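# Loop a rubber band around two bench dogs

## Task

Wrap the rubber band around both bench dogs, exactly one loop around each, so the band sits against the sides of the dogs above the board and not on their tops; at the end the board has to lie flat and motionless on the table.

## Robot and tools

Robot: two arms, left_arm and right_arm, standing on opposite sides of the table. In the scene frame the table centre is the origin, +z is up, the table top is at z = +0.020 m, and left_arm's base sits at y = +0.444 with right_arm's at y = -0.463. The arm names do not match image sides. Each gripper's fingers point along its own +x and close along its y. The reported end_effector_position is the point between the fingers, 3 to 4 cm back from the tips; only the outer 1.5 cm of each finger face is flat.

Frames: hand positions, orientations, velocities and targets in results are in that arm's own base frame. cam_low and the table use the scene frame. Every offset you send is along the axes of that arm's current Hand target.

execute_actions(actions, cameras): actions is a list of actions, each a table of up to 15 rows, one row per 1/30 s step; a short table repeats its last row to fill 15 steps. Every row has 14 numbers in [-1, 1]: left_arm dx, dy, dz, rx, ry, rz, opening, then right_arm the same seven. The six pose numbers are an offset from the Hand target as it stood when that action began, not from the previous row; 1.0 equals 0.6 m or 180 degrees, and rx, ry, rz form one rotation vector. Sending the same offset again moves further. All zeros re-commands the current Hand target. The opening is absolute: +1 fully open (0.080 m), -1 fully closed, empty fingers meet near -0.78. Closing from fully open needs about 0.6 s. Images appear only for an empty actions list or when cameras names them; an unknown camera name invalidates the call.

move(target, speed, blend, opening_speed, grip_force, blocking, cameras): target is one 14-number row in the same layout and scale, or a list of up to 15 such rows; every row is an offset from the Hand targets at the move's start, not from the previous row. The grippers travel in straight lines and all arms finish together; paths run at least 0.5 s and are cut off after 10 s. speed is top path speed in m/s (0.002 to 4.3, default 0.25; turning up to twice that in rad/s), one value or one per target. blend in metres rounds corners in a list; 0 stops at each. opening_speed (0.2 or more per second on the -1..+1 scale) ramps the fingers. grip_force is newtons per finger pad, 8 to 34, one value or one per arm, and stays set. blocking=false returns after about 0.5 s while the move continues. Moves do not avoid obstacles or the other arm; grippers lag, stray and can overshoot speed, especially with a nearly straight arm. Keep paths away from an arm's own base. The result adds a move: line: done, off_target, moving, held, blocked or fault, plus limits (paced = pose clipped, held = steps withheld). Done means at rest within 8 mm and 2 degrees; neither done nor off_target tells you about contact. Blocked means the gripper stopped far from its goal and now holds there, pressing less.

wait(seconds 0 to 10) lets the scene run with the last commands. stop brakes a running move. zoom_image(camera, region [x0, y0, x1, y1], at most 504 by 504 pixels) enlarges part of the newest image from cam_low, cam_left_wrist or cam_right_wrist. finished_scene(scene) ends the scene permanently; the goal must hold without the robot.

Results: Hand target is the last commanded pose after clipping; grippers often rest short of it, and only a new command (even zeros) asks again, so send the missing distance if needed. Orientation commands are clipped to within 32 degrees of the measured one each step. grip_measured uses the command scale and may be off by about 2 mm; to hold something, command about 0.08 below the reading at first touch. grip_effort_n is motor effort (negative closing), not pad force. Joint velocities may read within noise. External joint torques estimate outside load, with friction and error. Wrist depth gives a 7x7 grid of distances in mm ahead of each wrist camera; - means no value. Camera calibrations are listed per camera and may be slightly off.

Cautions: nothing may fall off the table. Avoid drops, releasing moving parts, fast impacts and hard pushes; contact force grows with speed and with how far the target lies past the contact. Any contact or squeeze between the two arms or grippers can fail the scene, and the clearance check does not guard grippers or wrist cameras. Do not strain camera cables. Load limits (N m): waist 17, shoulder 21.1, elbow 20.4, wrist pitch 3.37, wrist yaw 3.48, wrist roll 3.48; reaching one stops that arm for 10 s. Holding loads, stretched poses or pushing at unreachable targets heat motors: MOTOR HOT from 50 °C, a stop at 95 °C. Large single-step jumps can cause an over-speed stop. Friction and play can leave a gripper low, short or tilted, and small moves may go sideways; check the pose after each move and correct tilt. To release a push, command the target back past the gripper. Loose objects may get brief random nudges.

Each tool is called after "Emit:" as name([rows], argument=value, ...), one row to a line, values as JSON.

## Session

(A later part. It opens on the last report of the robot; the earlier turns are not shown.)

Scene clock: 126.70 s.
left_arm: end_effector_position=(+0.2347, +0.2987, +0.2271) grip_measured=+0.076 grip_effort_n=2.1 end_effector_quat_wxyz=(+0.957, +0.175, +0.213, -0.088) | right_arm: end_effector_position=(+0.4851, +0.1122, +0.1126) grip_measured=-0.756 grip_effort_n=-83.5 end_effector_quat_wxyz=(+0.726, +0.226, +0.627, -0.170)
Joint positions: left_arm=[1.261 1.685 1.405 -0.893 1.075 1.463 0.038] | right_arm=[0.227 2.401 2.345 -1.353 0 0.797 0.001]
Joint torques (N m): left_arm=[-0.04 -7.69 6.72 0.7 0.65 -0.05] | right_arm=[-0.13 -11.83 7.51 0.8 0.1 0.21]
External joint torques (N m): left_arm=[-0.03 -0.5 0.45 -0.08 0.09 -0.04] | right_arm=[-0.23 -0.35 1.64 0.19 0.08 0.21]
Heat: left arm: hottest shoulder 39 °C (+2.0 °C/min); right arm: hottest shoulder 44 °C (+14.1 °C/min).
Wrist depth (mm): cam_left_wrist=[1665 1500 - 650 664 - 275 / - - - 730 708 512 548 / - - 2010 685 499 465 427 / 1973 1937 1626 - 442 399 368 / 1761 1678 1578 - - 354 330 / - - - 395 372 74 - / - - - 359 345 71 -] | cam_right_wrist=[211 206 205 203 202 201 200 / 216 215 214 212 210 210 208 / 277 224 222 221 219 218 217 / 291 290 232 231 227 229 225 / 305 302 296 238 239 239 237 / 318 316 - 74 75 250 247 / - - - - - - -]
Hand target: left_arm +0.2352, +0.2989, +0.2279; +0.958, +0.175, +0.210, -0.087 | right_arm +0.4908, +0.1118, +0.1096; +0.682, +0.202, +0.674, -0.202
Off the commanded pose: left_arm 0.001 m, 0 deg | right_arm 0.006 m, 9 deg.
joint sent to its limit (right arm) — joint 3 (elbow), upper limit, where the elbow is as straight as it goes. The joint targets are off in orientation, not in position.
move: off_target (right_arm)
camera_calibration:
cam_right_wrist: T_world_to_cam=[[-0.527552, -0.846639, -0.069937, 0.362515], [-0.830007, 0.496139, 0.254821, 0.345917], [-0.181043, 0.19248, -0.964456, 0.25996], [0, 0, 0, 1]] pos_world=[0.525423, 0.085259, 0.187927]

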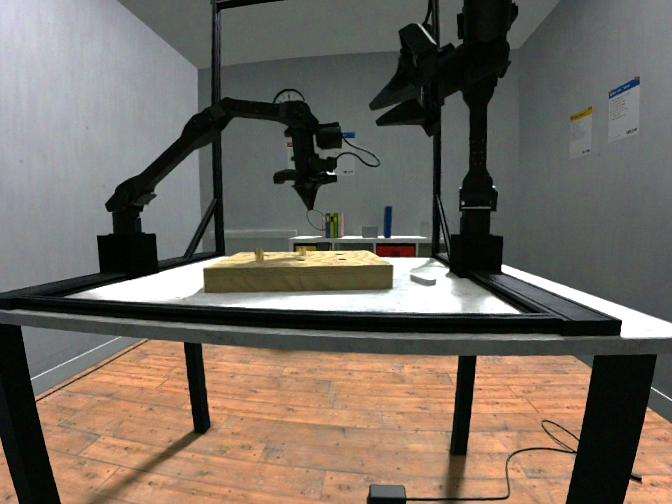

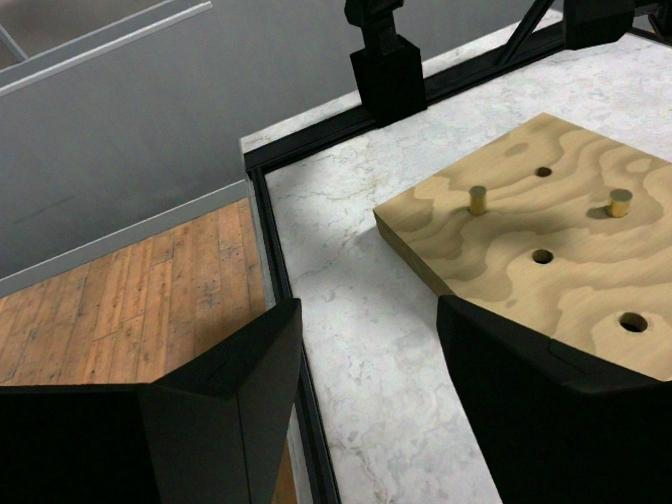

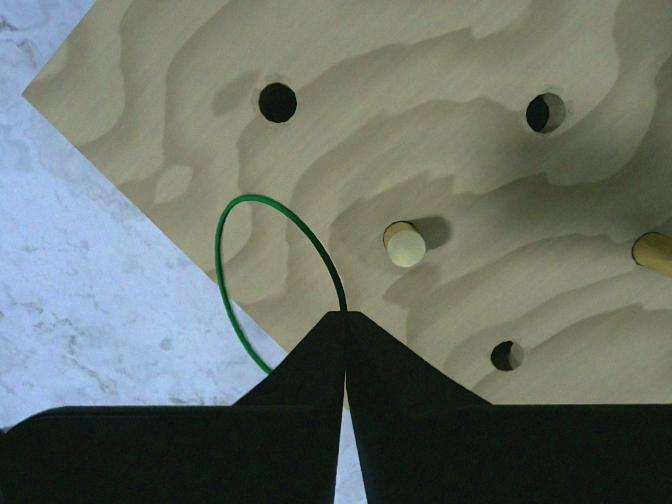

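Emit:
move(target=[0,0,0,0,0,0,0.076, 0.135,0,-0.01,0,0,0,-1], speed=0.12, cameras=["all"])

Emit:
zoom_image(camera="cam_low", region=[190, 180, 394, 300])

Scene clock: 137.17 s.
left_arm: end_effector_position=(+0.2347, +0.2987, +0.2271) grip_measured=+0.076 grip_effort_n=1.6 end_effector_quat_wxyz=(+0.957, +0.175, +0.213, -0.088) | right_arm: end_effector_position=(+0.4829, +0.1133, +0.0304) grip_measured=-0.756 grip_effort_n=-83.5 end_effector_quat_wxyz=(+0.680, +0.202, +0.676, -0.200)
Joint positions: left_arm=[1.261 1.685 1.405 -0.893 1.075 1.463 0.038] | right_arm=[0.23 2.574 2.347 -1.338 0 0.806 0.001]
Joint torques (N m): left_arm=[-0.09 -7.73 6.75 0.75 0.61 -0.04] | right_arm=[0.28 -13.1 6.96 0.35 0.08 0.18]
External joint torques (N m): left_arm=[-0.09 -0.58 0.49 -0.04 0.06 -0.03] | right_arm=[0.19 -0.89 1.21 0 0.05 0.18]
Heat: left arm: hottest shoulder 39 °C (+2.0 °C/min); right arm: hottest shoulder 48 °C (+13.2 °C/min).
Wrist depth (mm): cam_left_wrist=[- 1420 - 685 1639 740 720 / - - - 1886 692 515 316 / - - 1791 619 491 466 420 / 2131 1991 1837 556 444 401 370 / 1761 1652 1533 - - 356 328 / - - - 398 379 74 - / - - - 364 - 71 -] | cam_right_wrist=[115 118 119 120 122 125 129 / 122 123 125 128 130 132 135 / 129 131 134 135 138 141 143 / 137 139 142 144 144 150 155 / 202 148 151 151 158 163 166 / 213 217 - 74 75 173 177 / - - - - - - -]
Hand target: left_arm +0.2352, +0.2989, +0.2279; +0.958, +0.175, +0.210, -0.087 | right_arm +0.4867, +0.1147, +0.0286; +0.682, +0.202, +0.674, -0.202
Off the commanded pose: left_arm 0.001 m, 0 deg | right_arm 0.004 m, 0 deg.
joint sent to its limit (right arm) — joint 3 (elbow), upper limit, where the elbow is as straight as it goes. The joint targets still meet the commanded pose.
move: done
camera_calibration:
cam_right_wrist: T_world_to_cam=[[-0.53495, -0.843907, 0.0406281, 0.356469], [-0.779963, 0.511758, 0.360224, 0.335396], [-0.324787, 0.161013, -0.931981, 0.252064], [0, 0, 0, 1]] pos_world=[0.534156, 0.0885991, 0.0996182]

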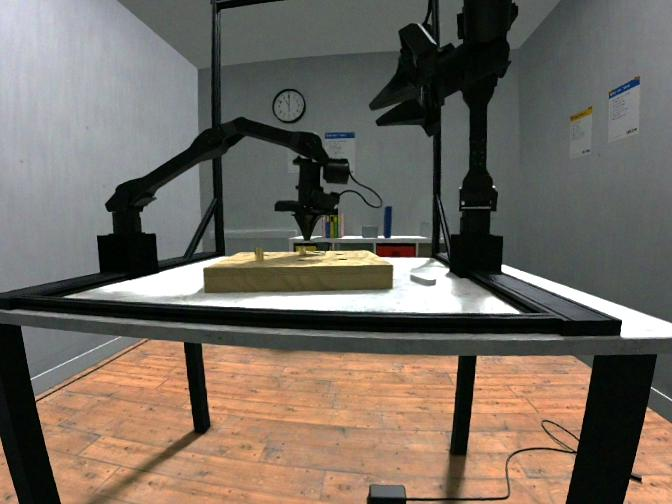

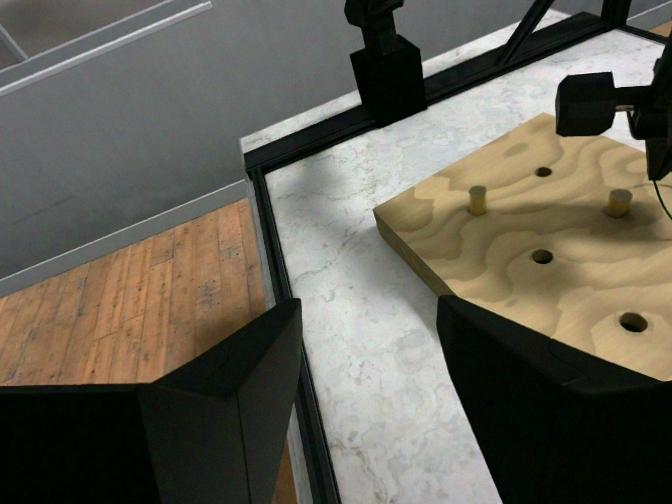

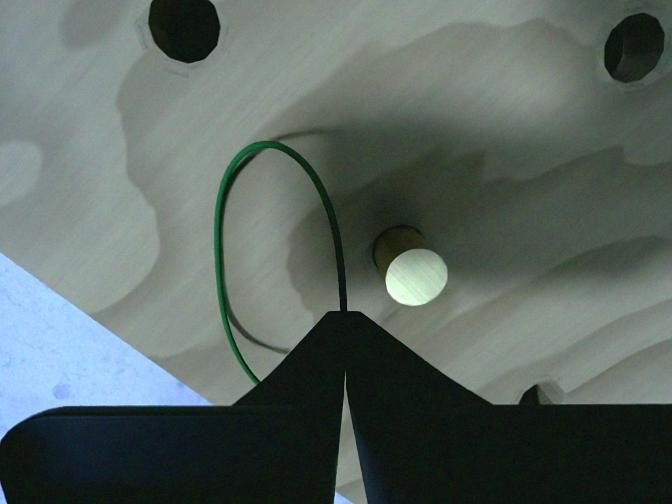

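Scaled by 2.471 from the camera's 672x504 image, which has a finer 960x720 frame.

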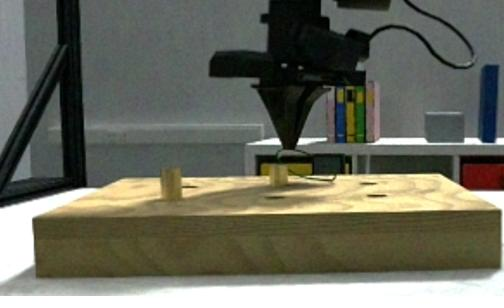

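Emit:
move(target=[0,0,0,0,0,0,0.076, -0.005,-0.1,0,0,0,0,-1], speed=0.1, cameras=["all"])

Emit:
zoom_image(camera="cam_low", region=[220, 190, 354, 300])

Scene clock: 142.87 s.
left_arm: end_effector_position=(+0.2347, +0.2987, +0.2271) grip_measured=+0.076 grip_effort_n=2.1 end_effector_quat_wxyz=(+0.957, +0.175, +0.213, -0.088) | right_arm: end_effector_position=(+0.4539, +0.0647, +0.0266) grip_measured=-0.756 grip_effort_n=-83.5 end_effector_quat_wxyz=(+0.676, +0.204, +0.678, -0.205)
Joint positions: left_arm=[1.261 1.685 1.405 -0.893 1.075 1.463 0.038] | right_arm=[0.141 2.377 1.972 -1.169 0 0.729 0.001]
Joint torques (N m): left_arm=[-0.04 -7.62 6.8 0.71 0.65 -0.04] | right_arm=[0.22 -15.56 4.03 0.4 0.07 -0.09]
External joint torques (N m): left_arm=[-0.05 -0.55 0.57 -0.08 0.1 -0.03] | right_arm=[0.15 -4.36 -1.61 0.08 0.04 -0.09]
Motor temperatures (°C): left_arm=[24 39 31 27 30 24] | right_arm=[22 51 31 25 26 30]
Heat: left arm: hottest shoulder 39 °C (+2.0 °C/min); right arm: hottest shoulder 51 °C (+14.0 °C/min). Fold the right arm in close to its base, or ease its load, before you think long.
Wrist depth (mm): cam_left_wrist=[1469 1420 - 685 1705 769 270 / 1500 - - 713 710 350 275 / - - 1837 - 500 468 404 / 2049 1886 1732 545 452 403 369 / 1776 1614 - - - 357 331 / - - - - - 74 - / - - - 347 - 71 -] | cam_right_wrist=[114 114 116 118 122 123 125 / 120 121 124 126 128 130 133 / 129 130 132 134 137 139 141 / 134 137 132 143 146 149 147 / 145 148 150 150 156 161 165 / 154 156 - 74 75 172 176 / - - - - - - -]
Hand target: left_arm +0.2352, +0.2989, +0.2279; +0.958, +0.175, +0.210, -0.087 | right_arm +0.4537, +0.0646, +0.0314; +0.682, +0.202, +0.674, -0.202
Off the commanded pose: left_arm 0.001 m, 0 deg | right_arm 0.005 m, 1 deg.
MOTOR HOT: joint 2 (shoulder) of the right arm reports 51 °C; the controller stops that arm at 95 °C. To cool a motor, set the load down, stop pushing, or move to a pose that needs little force.
move: done
camera_calibration:
cam_right_wrist: T_world_to_cam=[[-0.544833, -0.837234, 0.0468665, 0.303998], [-0.770405, 0.521846, 0.366269, 0.333876], [-0.33111, 0.163449, -0.929328, 0.249583], [0, 0, 0, 1]] pos_world=[0.505487, 0.0394917, 0.0954086]

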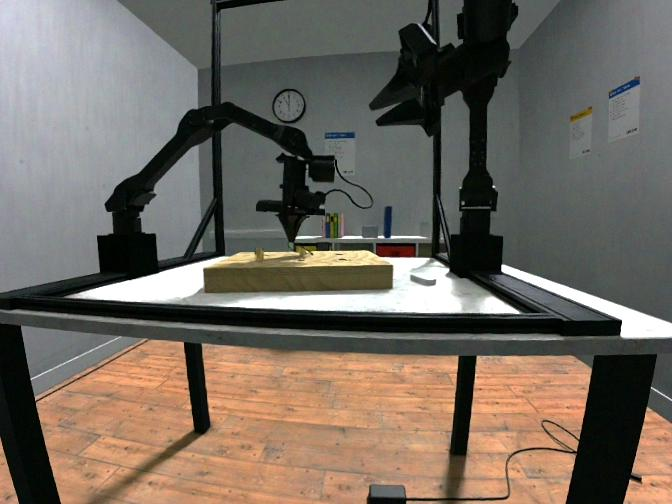

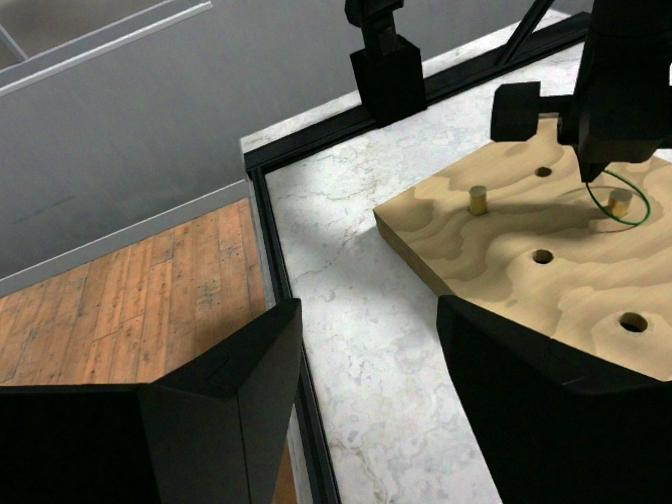

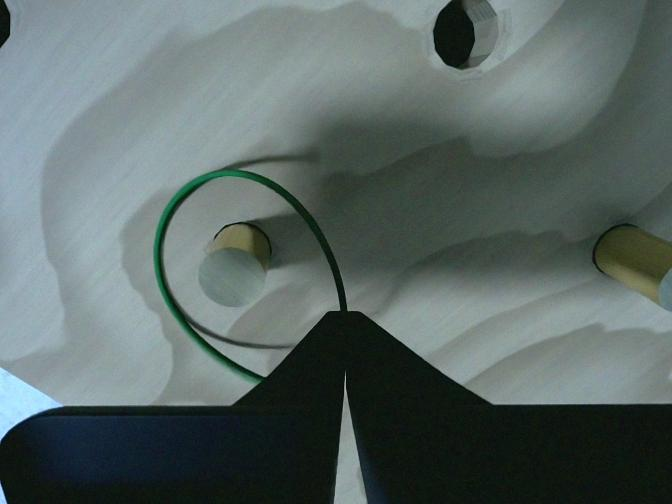

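Scaled by 3.761 from the camera's 672x504 image, which has a finer 960x720 frame.

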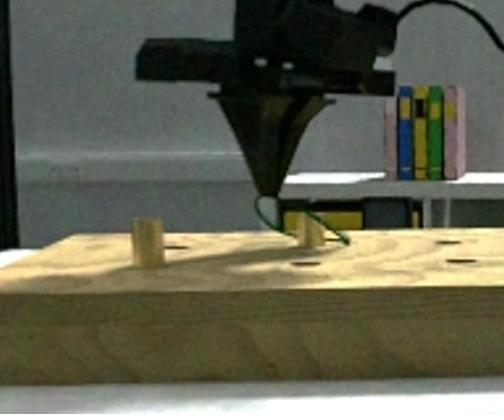

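Emit:
move([
  [0,0,0,0,0,0,0.076, 0.03,-0.07,0,0,0,0,-1],
  [0,0,0,0,0,0,0.076, -0.005,-0.13,0,0,0,0,-1],
], speed=0.1, blend=[0.02,0], cameras=["all"])

Emit:
zoom_image(camera="cam_low", region=[220, 190, 354, 300])

Scene clock: 148.53 s.
left_arm: end_effector_position=(+0.2347, +0.2987, +0.2271) grip_measured=+0.076 grip_effort_n=2.1 end_effector_quat_wxyz=(+0.957, +0.175, +0.213, -0.088) | right_arm: end_effector_position=(+0.4144, +0.0030, +0.0316) grip_measured=-0.756 grip_effort_n=-83.5 end_effector_quat_wxyz=(+0.681, +0.205, +0.674, -0.200)
Joint positions: left_arm=[1.261 1.685 1.405 -0.893 1.075 1.463 0.038] | right_arm=[0.006 2.175 1.649 -1.034 -0.003 0.587 0.001]
Joint torques (N m): left_arm=[-0.11 -7.83 6.79 0.72 0.64 -0.02] | right_arm=[-0.8 -13.79 3.76 -0.29 0.11 -0.1]
External joint torques (N m): left_arm=[-0.11 -0.71 0.55 -0.07 0.08 -0.01] | right_arm=[-0.88 -3.94 -1.78 -0.66 0.1 -0.1]
Motor temperatures (°C): left_arm=[24 39 31 27 30 24] | right_arm=[22 55 31 25 26 30]
Heat: left arm: hottest shoulder 39 °C (+1.0 °C/min); right arm: hottest shoulder 55 °C (+17.1 °C/min). Heating fast: the right arm's shoulder motor: a push or a pull is the cause, and it goes on while you think. Ease it with your next call, before anything else.
Wrist depth (mm): cam_left_wrist=[1459 1665 1626 662 1678 283 219 / - 1544 - 735 668 296 317 / - 1732 1886 650 496 450 425 / 2049 1853 1691 594 439 403 371 / 1544 1602 1555 - 105 355 331 / - - - - - 74 - / - - - 362 343 71 -] | cam_right_wrist=[122 123 127 126 128 129 132 / 129 130 131 134 135 137 139 / 137 138 140 142 144 146 148 / 146 146 149 151 146 156 159 / 156 158 159 158 164 168 170 / 166 166 - 74 75 180 248 / - - - - - - -]
Hand target: left_arm +0.2352, +0.2989, +0.2279; +0.958, +0.175, +0.210, -0.087 | right_arm +0.4110, -0.0006, +0.0342; +0.682, +0.202, +0.674, -0.202
Off the commanded pose: left_arm 0.001 m, 0 deg | right_arm 0.006 m, 0 deg.
MOTOR HOT: still on. Joint 2 (shoulder) of the right arm reports 55 °C.
move: done
camera_calibration:
cam_right_wrist: T_world_to_cam=[[-0.539386, -0.841297, 0.0358029, 0.228659], [-0.77951, 0.51495, 0.356637, 0.337897], [-0.318474, 0.164456, -0.933557, 0.246174], [0, 0, 0, 1]] pos_world=[0.46513, -0.0221147, 0.101124]

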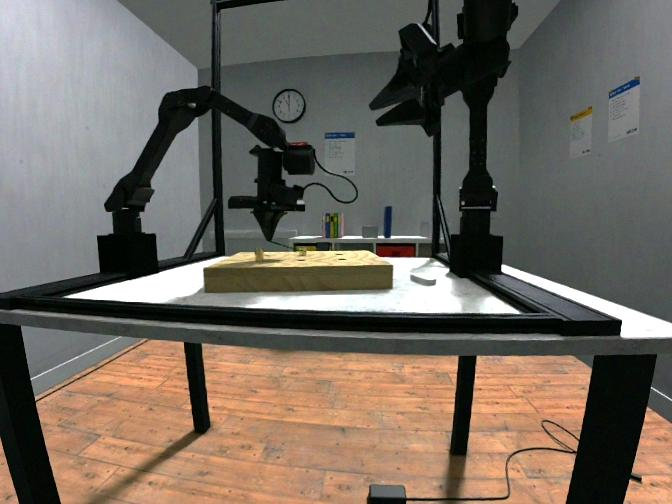

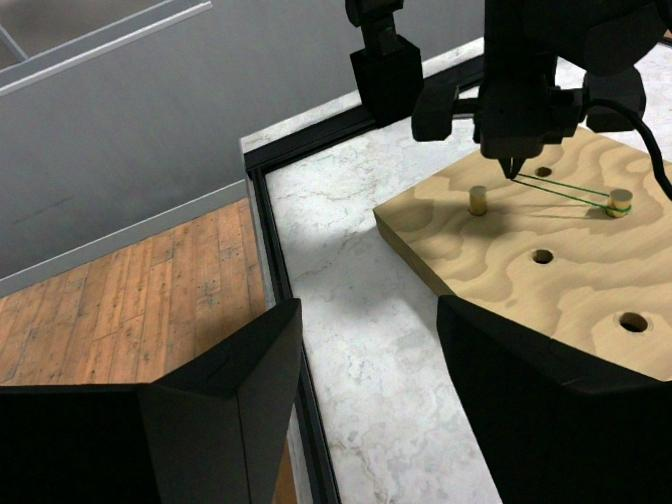

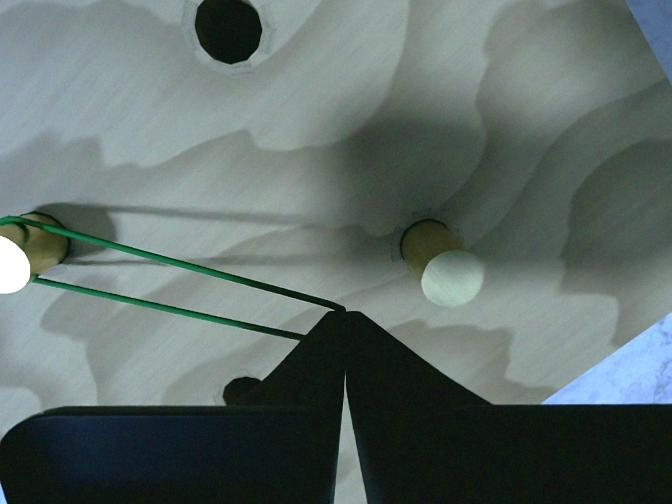

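Scaled by 3.761 from the camera's 672x504 image, which has a finer 960x720 frame.

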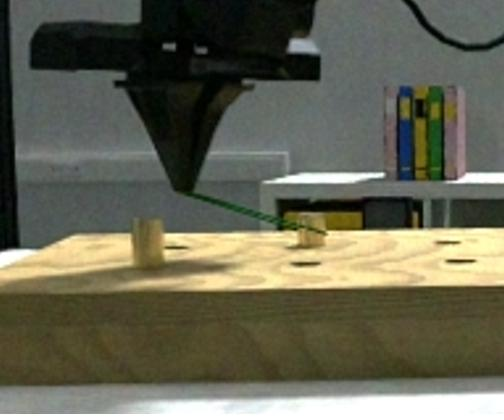

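Emit:
move(target=[0,0,0,0,0,0,0.076, -0.005,-0.103,-0.003,0,0,0,-1], speed=0.1, cameras=["all"])

Emit:
zoom_image(camera="cam_low", region=[220, 190, 354, 300])

Emit:
zoom_image(camera="cam_left_wrist", region=[400, 100, 672, 304])

Scene clock: 158.07 s.
left_arm: end_effector_position=(+0.2347, +0.2987, +0.2271) grip_measured=+0.076 grip_effort_n=2.1 end_effector_quat_wxyz=(+0.957, +0.175, +0.213, -0.088) | right_arm: end_effector_position=(+0.3832, -0.0422, +0.0353) grip_measured=-0.756 grip_effort_n=-83.5 end_effector_quat_wxyz=(+0.685, +0.206, +0.672, -0.191)
Joint positions: left_arm=[1.261 1.685 1.405 -0.893 1.075 1.463 0.038] | right_arm=[-0.117 2.055 1.476 -0.97 -0.018 0.453 0.001]
Joint torques (N m): left_arm=[0.02 -7.72 6.75 0.71 0.63 -0.02] | right_arm=[-1.87 -12.89 3.3 -0.23 0.61 -0.1]
External joint torques (N m): left_arm=[-0.01 -0.61 0.53 -0.07 0.08 -0.01] | right_arm=[-1.91 -3.93 -2.17 -0.63 0.61 -0.1]
Motor temperatures (°C): left_arm=[24 39 31 27 30 24] | right_arm=[22 57 30 25 26 30]
Heat: left arm: hottest shoulder 39 °C (+1.0 °C/min); right arm: hottest shoulder 57 °C (+18.3 °C/min). Fold the right arm in close to its base, or ease its load, before you think long.
Wrist depth (mm): cam_left_wrist=[1614 1511 1718 600 288 239 810 / - - 1791 725 321 334 - / - - 1776 611 485 454 428 / 1902 1886 1639 552 441 400 371 / 1776 1639 1511 457 - 356 331 / - - - - - 74 - / - - - 350 - 71 -] | cam_right_wrist=[- 129 130 131 132 177 180 / - 137 138 139 140 144 191 / 144 145 147 147 149 150 202 / 154 153 152 157 158 160 212 / 167 166 168 164 170 177 233 / 175 177 - 74 75 246 248 / - - - - - - -]
Hand target: left_arm +0.2352, +0.2989, +0.2279; +0.958, +0.175, +0.210, -0.087 | right_arm +0.3755, -0.0513, +0.0369; +0.681, +0.202, +0.674, -0.202
Off the commanded pose: left_arm 0.001 m, 0 deg | right_arm 0.012 m, 1 deg.
MOTOR HOT: still on. Joint 2 (shoulder) of the right arm reports 57 °C.
move: off_target (right_arm)
camera_calibration:
cam_right_wrist: T_world_to_cam=[[-0.530529, -0.847469, 0.0183414, 0.170743], [-0.789708, 0.502002, 0.352641, 0.339083], [-0.308059, 0.172602, -0.935579, 0.243526], [0, 0, 0, 1]] pos_world=[0.433381, -0.0675537, 0.105132]

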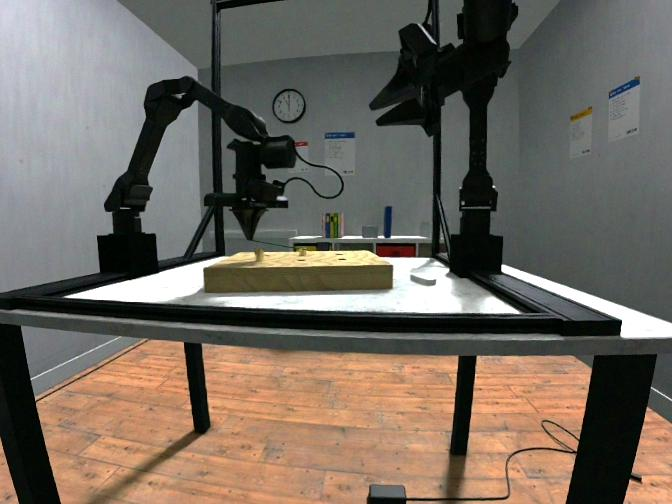

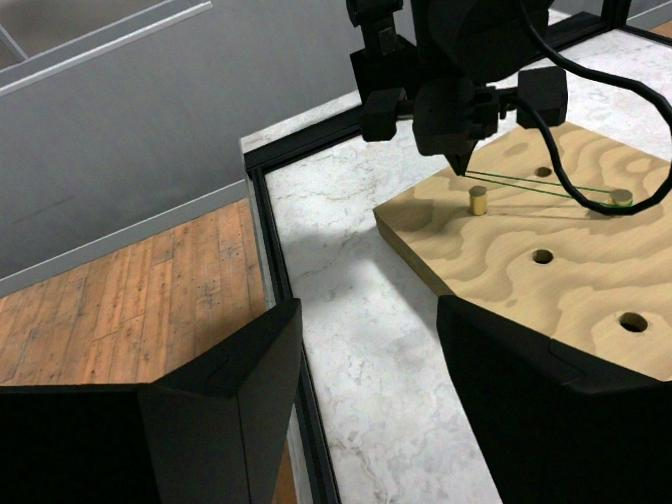

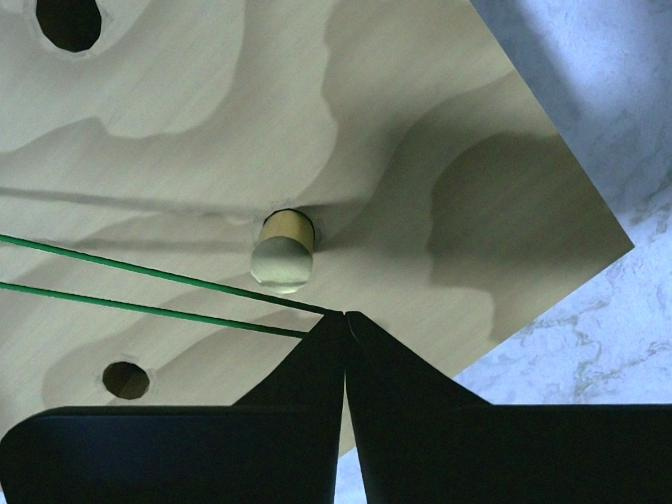

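Scaled by 3.761 from the camera's 672x504 image, which has a finer 960x720 frame.

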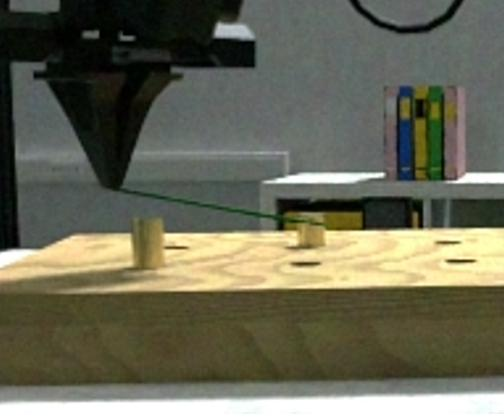

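Scaled by 1.853 from the camera's 672x504 image, which has a finer 960x720 frame.

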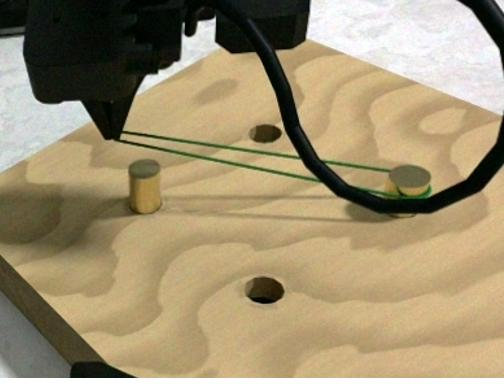

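Emit:
move([
  [0,0,0,0,0,0,0.076, 0,-0.014,0.013,0,0,0,-1],
  [0,0,0,0,0,0,0.076, 0.04,-0.014,0.013,0,0,0,-1],
], speed=0.1, cameras=["all"])

Emit:
zoom_image(camera="cam_low", region=[220, 190, 354, 300])

Emit:
zoom_image(camera="cam_left_wrist", region=[400, 100, 672, 304])

Scene clock: 167.03 s.
left_arm: end_effector_position=(+0.2347, +0.2987, +0.2271) grip_measured=+0.076 grip_effort_n=2.1 end_effector_quat_wxyz=(+0.957, +0.175, +0.213, -0.088) | right_arm: end_effector_position=(+0.3874, -0.0518, +0.0217) grip_measured=-0.756 grip_effort_n=-83.5 end_effector_quat_wxyz=(+0.695, +0.207, +0.663, -0.187)
Joint positions: left_arm=[1.261 1.685 1.405 -0.893 1.075 1.463 0.038] | right_arm=[-0.141 2.072 1.444 -0.895 -0.021 0.424 0.001]
Joint torques (N m): left_arm=[0.07 -7.76 6.72 0.72 0.68 -0.02] | right_arm=[-2.18 -9.74 3.38 -0.21 0.7 -0.1]
External joint torques (N m): left_arm=[0.11 -0.72 0.55 -0.05 0.13 -0.01] | right_arm=[-2.17 -0.61 -2.09 -0.65 0.69 -0.09]
Heat: left arm: hottest shoulder 39 °C (+1.0 °C/min); right arm: hottest shoulder 54 °C (+10.2 °C/min). Fold the right arm in close to its base, or ease its load, before you think long.
Wrist depth (mm): cam_left_wrist=[- - - 1544 260 245 1869 / - - 1886 654 328 334 - / - - - 670 471 461 424 / 2069 1920 1791 - 440 401 369 / 1732 1718 1522 458 388 355 333 / - - - 393 380 74 - / - - - 358 - 71 -] | cam_right_wrist=[119 119 120 121 122 167 168 / 127 126 127 127 127 172 170 / 133 134 134 134 135 136 187 / 141 141 140 143 144 144 195 / 150 151 149 148 153 154 213 / 159 159 - 74 75 224 226 / - - - - - - -]
Hand target: left_arm +0.2352, +0.2989, +0.2279; +0.958, +0.175, +0.210, -0.087 | right_arm +0.3777, -0.0627, +0.0131; +0.682, +0.202, +0.674, -0.202
Off the commanded pose: left_arm 0.001 m, 0 deg | right_arm 0.017 m, 3 deg.
MOTOR HOT: still on. Joint 2 (shoulder) of the right arm reports 54 °C.
move: off_target (right_arm)
camera_calibration:
cam_right_wrist: T_world_to_cam=[[-0.526762, -0.849995, 0.00548877, 0.163724], [-0.801189, 0.498653, 0.330819, 0.356736], [-0.283931, 0.169865, -0.943678, 0.224413], [0, 0, 0, 1]] pos_world=[0.435774, -0.076843, 0.0928599]

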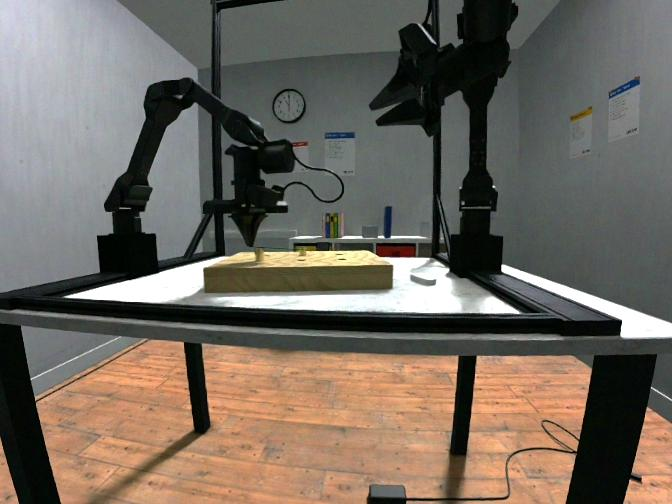

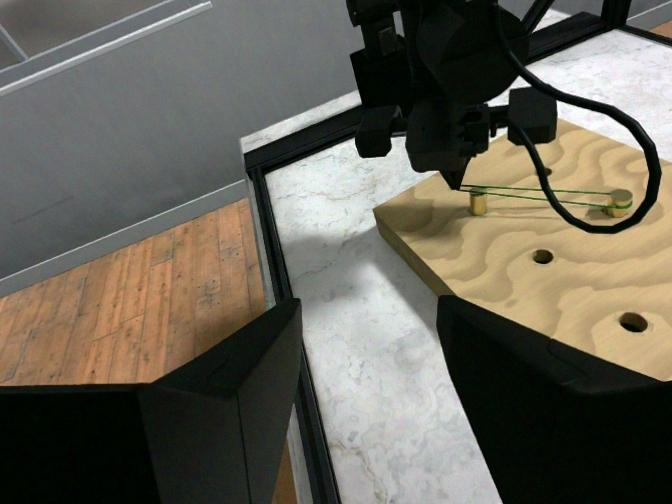

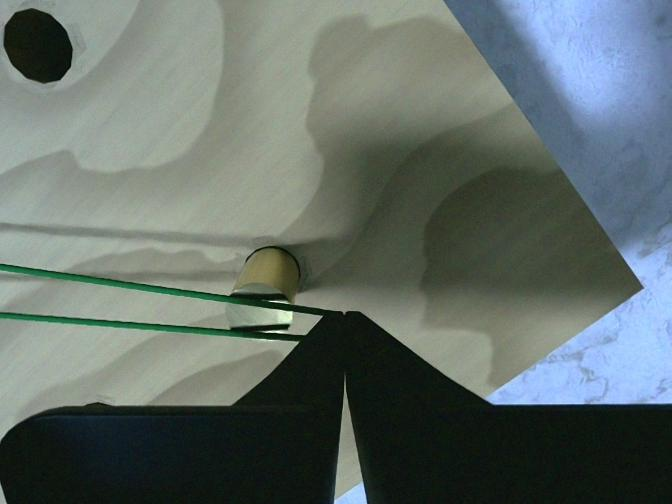

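Scaled by 3.761 from the camera's 672x504 image, which has a finer 960x720 frame.

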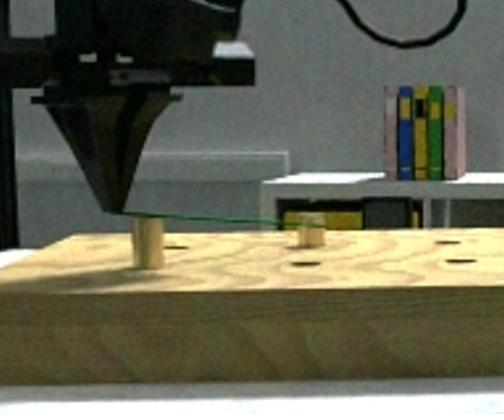

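Scaled by 1.853 from the camera's 672x504 image, which has a finer 960x720 frame.

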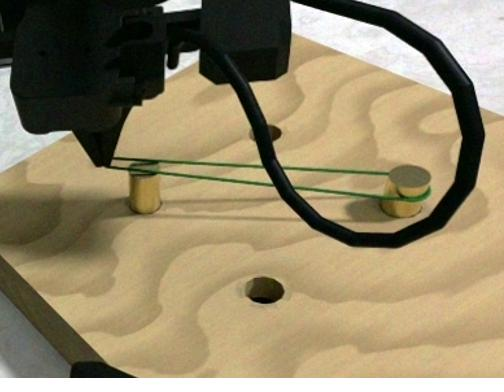

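Emit:
move([
  [0,0,0,0,0,0,0.076, -0.004,-0.014,-0.011,0,0,0,-1],
  [0,0,0,0,0,0,0.076, 0.024,-0.014,-0.011,0,0,0,-1],
], speed=0.1, cameras=["all"])

Emit:
zoom_image(camera="cam_low", region=[220, 190, 354, 300])

Emit:
zoom_image(camera="cam_left_wrist", region=[400, 100, 672, 304])

Scene clock: 172.70 s.
left_arm: end_effector_position=(+0.2347, +0.2987, +0.2271) grip_measured=+0.076 grip_effort_n=2.1 end_effector_quat_wxyz=(+0.957, +0.175, +0.213, -0.088) | right_arm: end_effector_position=(+0.3806, -0.0544, +0.0097) grip_measured=-0.756 grip_effort_n=-83.5 end_effector_quat_wxyz=(+0.698, +0.208, +0.660, -0.184)
Joint positions: left_arm=[1.261 1.685 1.405 -0.893 1.075 1.463 0.038] | right_arm=[-0.152 2.061 1.374 -0.826 -0.026 0.41 0.001]
Joint torques (N m): left_arm=[-0.05 -7.72 6.83 0.71 0.62 -0.01] | right_arm=[-2.4 -8.88 2.69 -0.2 0.89 -0.06]
External joint torques (N m): left_arm=[-0.06 -0.52 0.54 -0.08 0.07 0] | right_arm=[-2.48 0.1 -2.71 -0.66 0.9 -0.06]
Motor temperatures (°C): left_arm=[24 40 31 27 30 24] | right_arm=[22 52 29 24 27 30]
Heat: left arm: hottest shoulder 40 °C (+2.0 °C/min); right arm: hottest shoulder 52 °C (+8.0 °C/min). Fold the right arm in close to its base, or ease its load, before you think long.
Wrist depth (mm): cam_left_wrist=[- 1590 1555 634 258 713 1761 / 1567 1522 - 708 321 352 - / - 1886 737 - 446 462 416 / 1955 1920 1761 595 442 401 369 / 1776 1590 1614 - - 356 330 / - - - 404 - 74 - / - - - 362 - 71 -] | cam_right_wrist=[111 110 111 111 111 157 157 / 117 117 117 117 118 120 166 / 123 123 124 124 124 125 176 / 130 131 130 132 132 132 136 / 141 139 107 137 141 141 197 / 147 147 - 74 75 207 210 / - - - - - - -]
Hand target: left_arm +0.2352, +0.2989, +0.2279; +0.958, +0.175, +0.210, -0.087 | right_arm +0.3677, -0.0663, -0.0015; +0.681, +0.202, +0.674, -0.202
Off the commanded pose: left_arm 0.001 m, 0 deg | right_arm 0.021 m, 3 deg.
MOTOR HOT: still on. Joint 2 (shoulder) of the right arm reports 52 °C.
move: off_target (right_arm)
camera_calibration:
cam_right_wrist: T_world_to_cam=[[-0.52426, -0.851555, -0.00223821, 0.156945], [-0.806297, 0.495548, 0.322982, 0.35842], [-0.273928, 0.171131, -0.946402, 0.207926], [0, 0, 0, 1]] pos_world=[0.428229, -0.0795494, 0.0813692]

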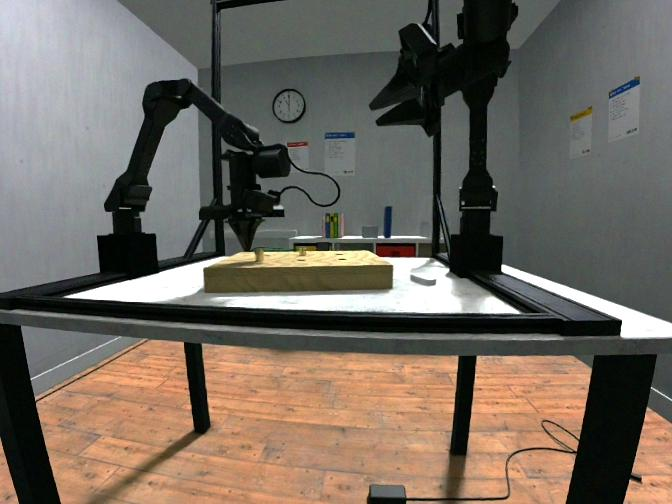

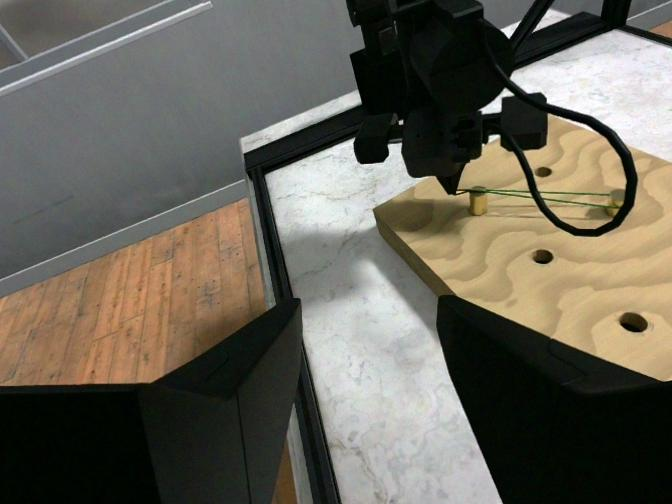

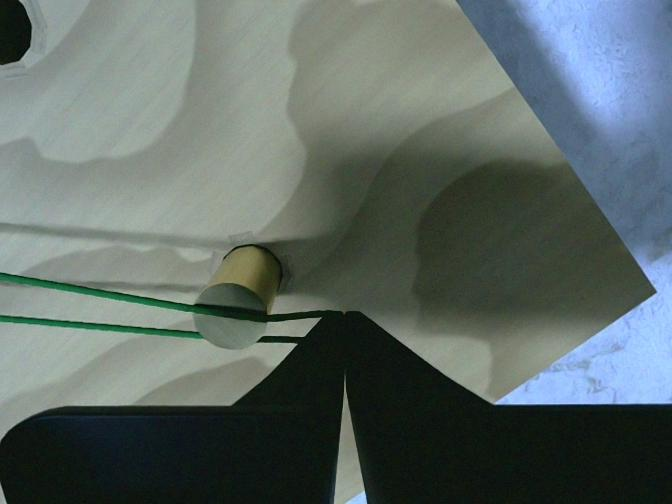

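Scaled by 3.761 from the camera's 672x504 image, which has a finer 960x720 frame.

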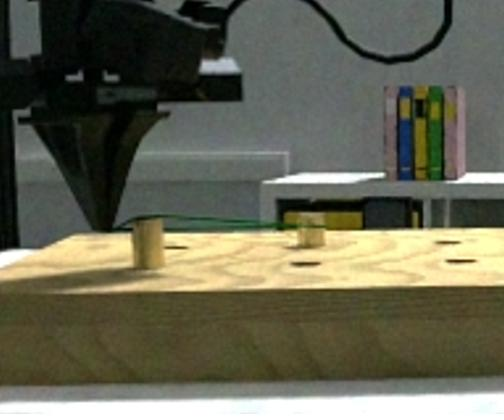

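Scaled by 1.853 from the camera's 672x504 image, which has a finer 960x720 frame.

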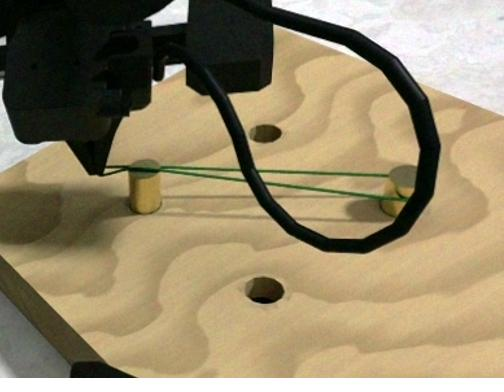

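Emit:
move(target=[0,0,0,0,0,0,0.076, 0.0,0,-0.027,0,0,0,-1], speed=0.1, cameras=["cam_right_wrist","cam_left_wrist"])

Emit:
zoom_image(camera="cam_left_wrist", region=[400, 100, 672, 304])

Scene clock: 175.87 s.
left_arm: end_effector_position=(+0.2347, +0.2987, +0.2271) grip_measured=+0.076 grip_effort_n=2.1 end_effector_quat_wxyz=(+0.957, +0.175, +0.213, -0.088) | right_arm: end_effector_position=(+0.3689, -0.0480, +0.0050) grip_measured=-0.756 grip_effort_n=-83.5 end_effector_quat_wxyz=(+0.698, +0.205, +0.662, -0.181)
Joint positions: left_arm=[1.261 1.685 1.405 -0.893 1.075 1.463 0.038] | right_arm=[-0.14 2.029 1.305 -0.792 -0.026 0.413 0.001]
Joint torques (N m): left_arm=[-0.14 -7.8 6.67 0.71 0.63 -0.04] | right_arm=[-1.86 -10.51 1.79 -0.63 0.86 0.18]
External joint torques (N m): left_arm=[-0.14 -0.65 0.42 -0.07 0.08 -0.03] | right_arm=[-1.82 -1.98 -3.39 -1.06 0.85 0.18]
Heat: left arm: hottest shoulder 40 °C (+2.0 °C/min); right arm: hottest shoulder 51 °C (+7.0 °C/min). Fold the right arm in close to its base, or ease its load, before you think long.
Wrist depth (mm): cam_left_wrist=[1490 - 1626 599 278 715 - / 1544 - - 699 349 360 544 / 1614 1732 1652 - 490 467 416 / 2029 1902 1718 - 444 401 367 / 1821 1691 1522 - - 356 329 / - - - 383 - 74 - / - - - 364 - 71 -] | cam_right_wrist=[- 108 108 108 108 151 154 / 113 114 114 114 114 115 161 / 120 120 120 121 121 121 124 / 125 126 98 128 128 128 129 / 135 136 136 133 136 137 194 / 142 143 - 74 75 204 205 / - - - - - - -]
Hand target: left_arm +0.2352, +0.2989, +0.2279; +0.958, +0.175, +0.210, -0.087 | right_arm +0.3542, -0.0574, -0.0016; +0.682, +0.202, +0.674, -0.202
Off the commanded pose: left_arm 0.001 m, 0 deg | right_arm 0.019 m, 3 deg.
MOTOR HOT: still on. Joint 2 (shoulder) of the right arm reports 51 °C.
move: off_target (right_arm)
camera_calibration:
cam_right_wrist: T_world_to_cam=[[-0.516433, -0.856327, -0.000966862, 0.15316], [-0.809616, 0.487894, 0.326315, 0.348157], [-0.278961, 0.169303, -0.94526, 0.201031], [0, 0, 0, 1]] pos_world=[0.41705, -0.0727439, 0.0765654]
Images, in order (width x height): cam_left_wrist 672x504, cam_right_wrist 672x504.

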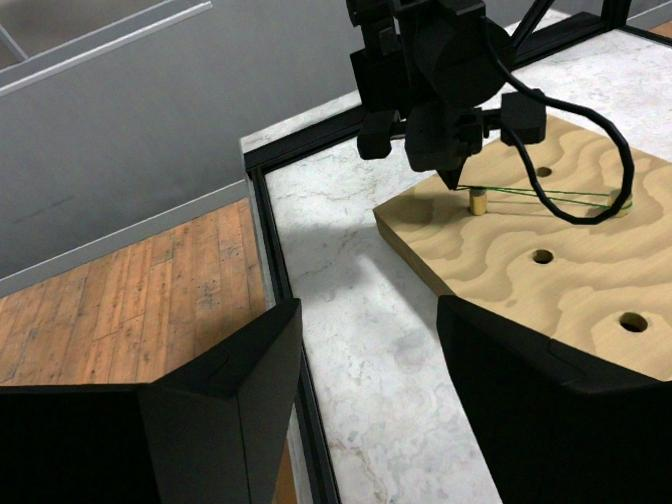

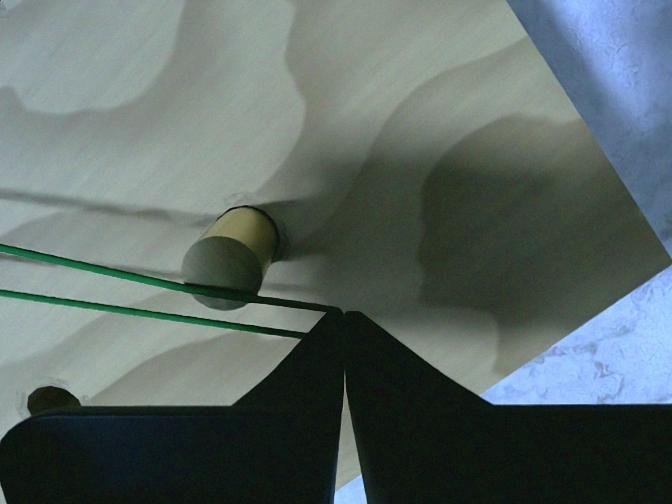

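Scaled by 1.853 from the camera's 672x504 image, which has a finer 960x720 frame.

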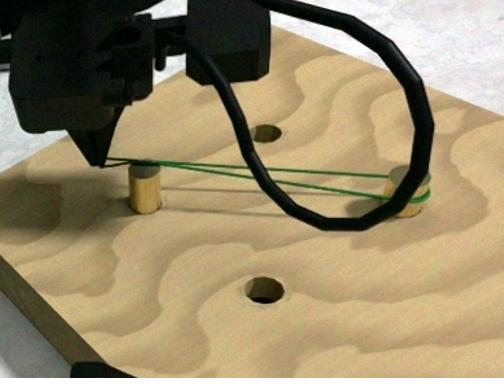

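Emit:
move([
  [0,0,0,0,0,0,0.076, 0.008,-0.006,0.0,0,0,0,-1],
  [0,0,0,0,0,0,0.076, 0.008,-0.006,0.058,0,0,0,-1],
], speed=0.08, cameras=["cam_right_wrist","cam_left_wrist","cam_low"])

Emit:
zoom_image(camera="cam_left_wrist", region=[400, 100, 672, 304])

Emit:
zoom_image(camera="cam_low", region=[220, 190, 354, 300])

Scene clock: 184.13 s.
left_arm: end_effector_position=(+0.2347, +0.2987, +0.2271) grip_measured=+0.076 grip_effort_n=2.1 end_effector_quat_wxyz=(+0.957, +0.175, +0.213, -0.088) | right_arm: end_effector_position=(+0.3873, -0.0643, -0.0009) grip_measured=-0.756 grip_effort_n=-83.5 end_effector_quat_wxyz=(+0.691, +0.207, +0.668, -0.183)
Joint positions: left_arm=[1.261 1.685 1.405 -0.893 1.075 1.463 0.038] | right_arm=[-0.176 2.122 1.424 -0.836 -0.031 0.383 0.001]
Joint torques (N m): left_arm=[0.03 -7.62 6.78 0.73 0.62 -0.03] | right_arm=[-2.89 -9.31 5.62 -0.59 1.03 -0.1]
External joint torques (N m): left_arm=[0.03 -0.6 0.6 -0.05 0.08 -0.02] | right_arm=[-2.89 -0.15 0.41 -1 1.04 -0.1]
Heat: left arm: hottest shoulder 40 °C (+1.0 °C/min); right arm: hottest shoulder 51 °C (+7.1 °C/min). Fold the right arm in close to its base, or ease its load, before you think long.
Wrist depth (mm): cam_left_wrist=[- 1500 1533 1533 271 - - / - - - 758 272 367 - / - - - 650 348 436 421 / 2243 1955 1821 - 442 400 367 / 1776 1626 - 466 - 356 329 / - - - - - 74 - / - - - 353 - 71 -] | cam_right_wrist=[- 99 100 99 101 145 145 / 104 104 105 104 106 154 154 / - 111 111 112 112 114 163 / 118 118 120 119 119 120 172 / 127 126 113 124 127 128 130 / - 115 97 74 75 136 198 / - - - - - - -]
Hand target: left_arm +0.2352, +0.2989, +0.2279; +0.958, +0.175, +0.210, -0.087 | right_arm +0.3814, -0.0795, -0.0060; +0.682, +0.202, +0.674, -0.202
Off the commanded pose: left_arm 0.001 m, 0 deg | right_arm 0.017 m, 3 deg.
MOTOR HOT: still on. Joint 2 (shoulder) of the right arm reports 51 °C.
move: off_target (right_arm)
camera_calibration:
cam_right_wrist: T_world_to_cam=[[-0.521078, -0.853505, 0.00251938, 0.150694], [-0.801514, 0.490347, 0.342249, 0.369927], [-0.293347, 0.176319, -0.939606, 0.209272], [0, 0, 0, 1]] pos_world=[0.436414, -0.0896733, 0.0696462]

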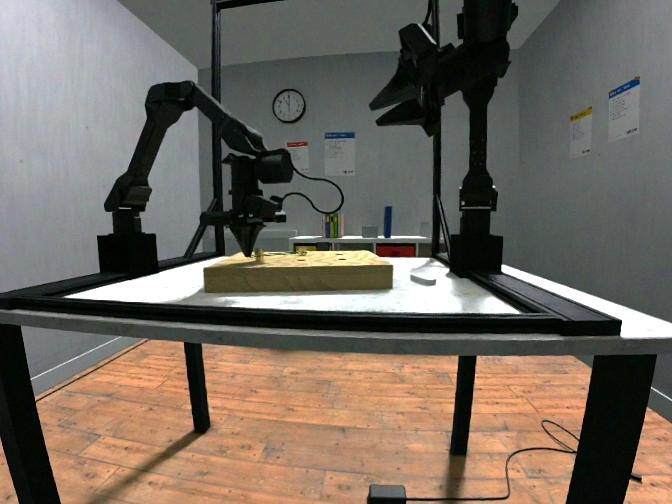

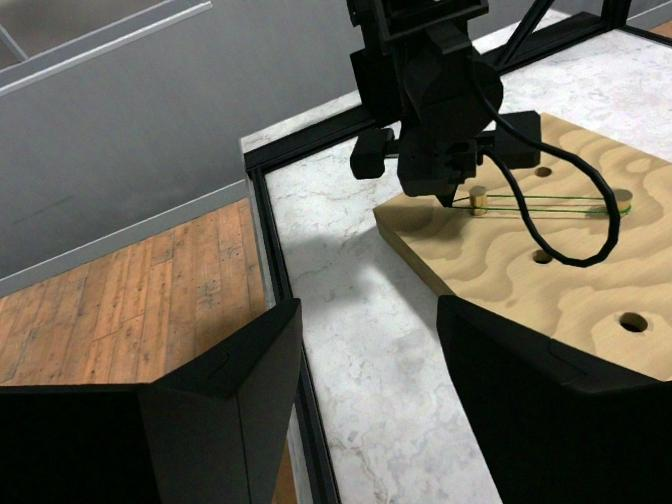

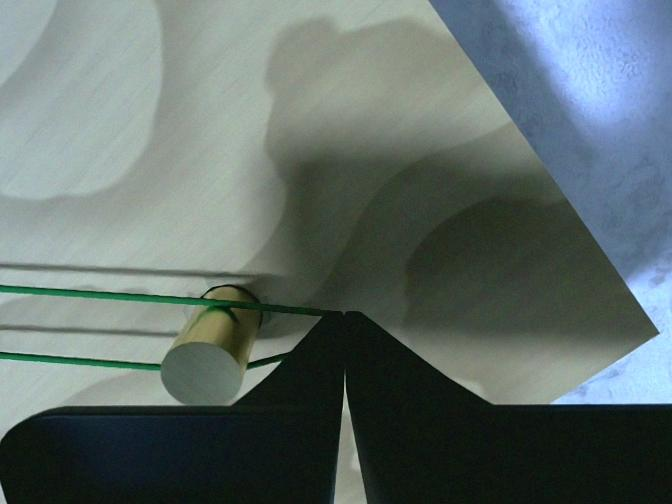

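Scaled by 1.853 from the camera's 672x504 image, which has a finer 960x720 frame.

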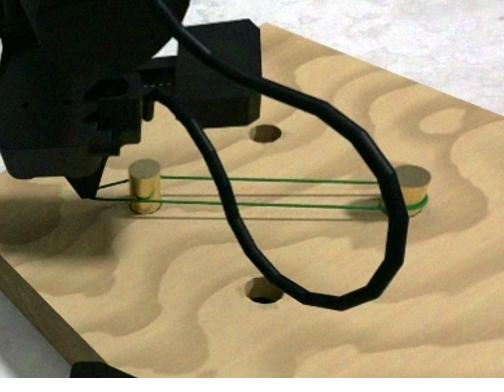

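Scaled by 3.761 from the camera's 672x504 image, which has a finer 960x720 frame.

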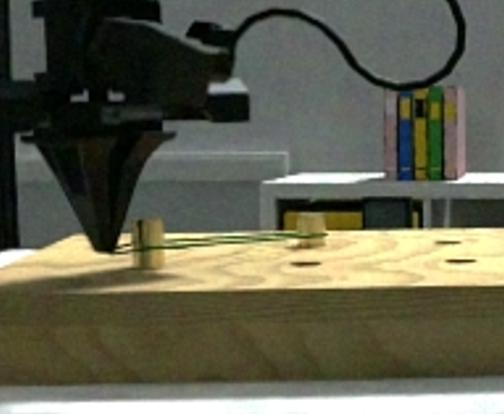

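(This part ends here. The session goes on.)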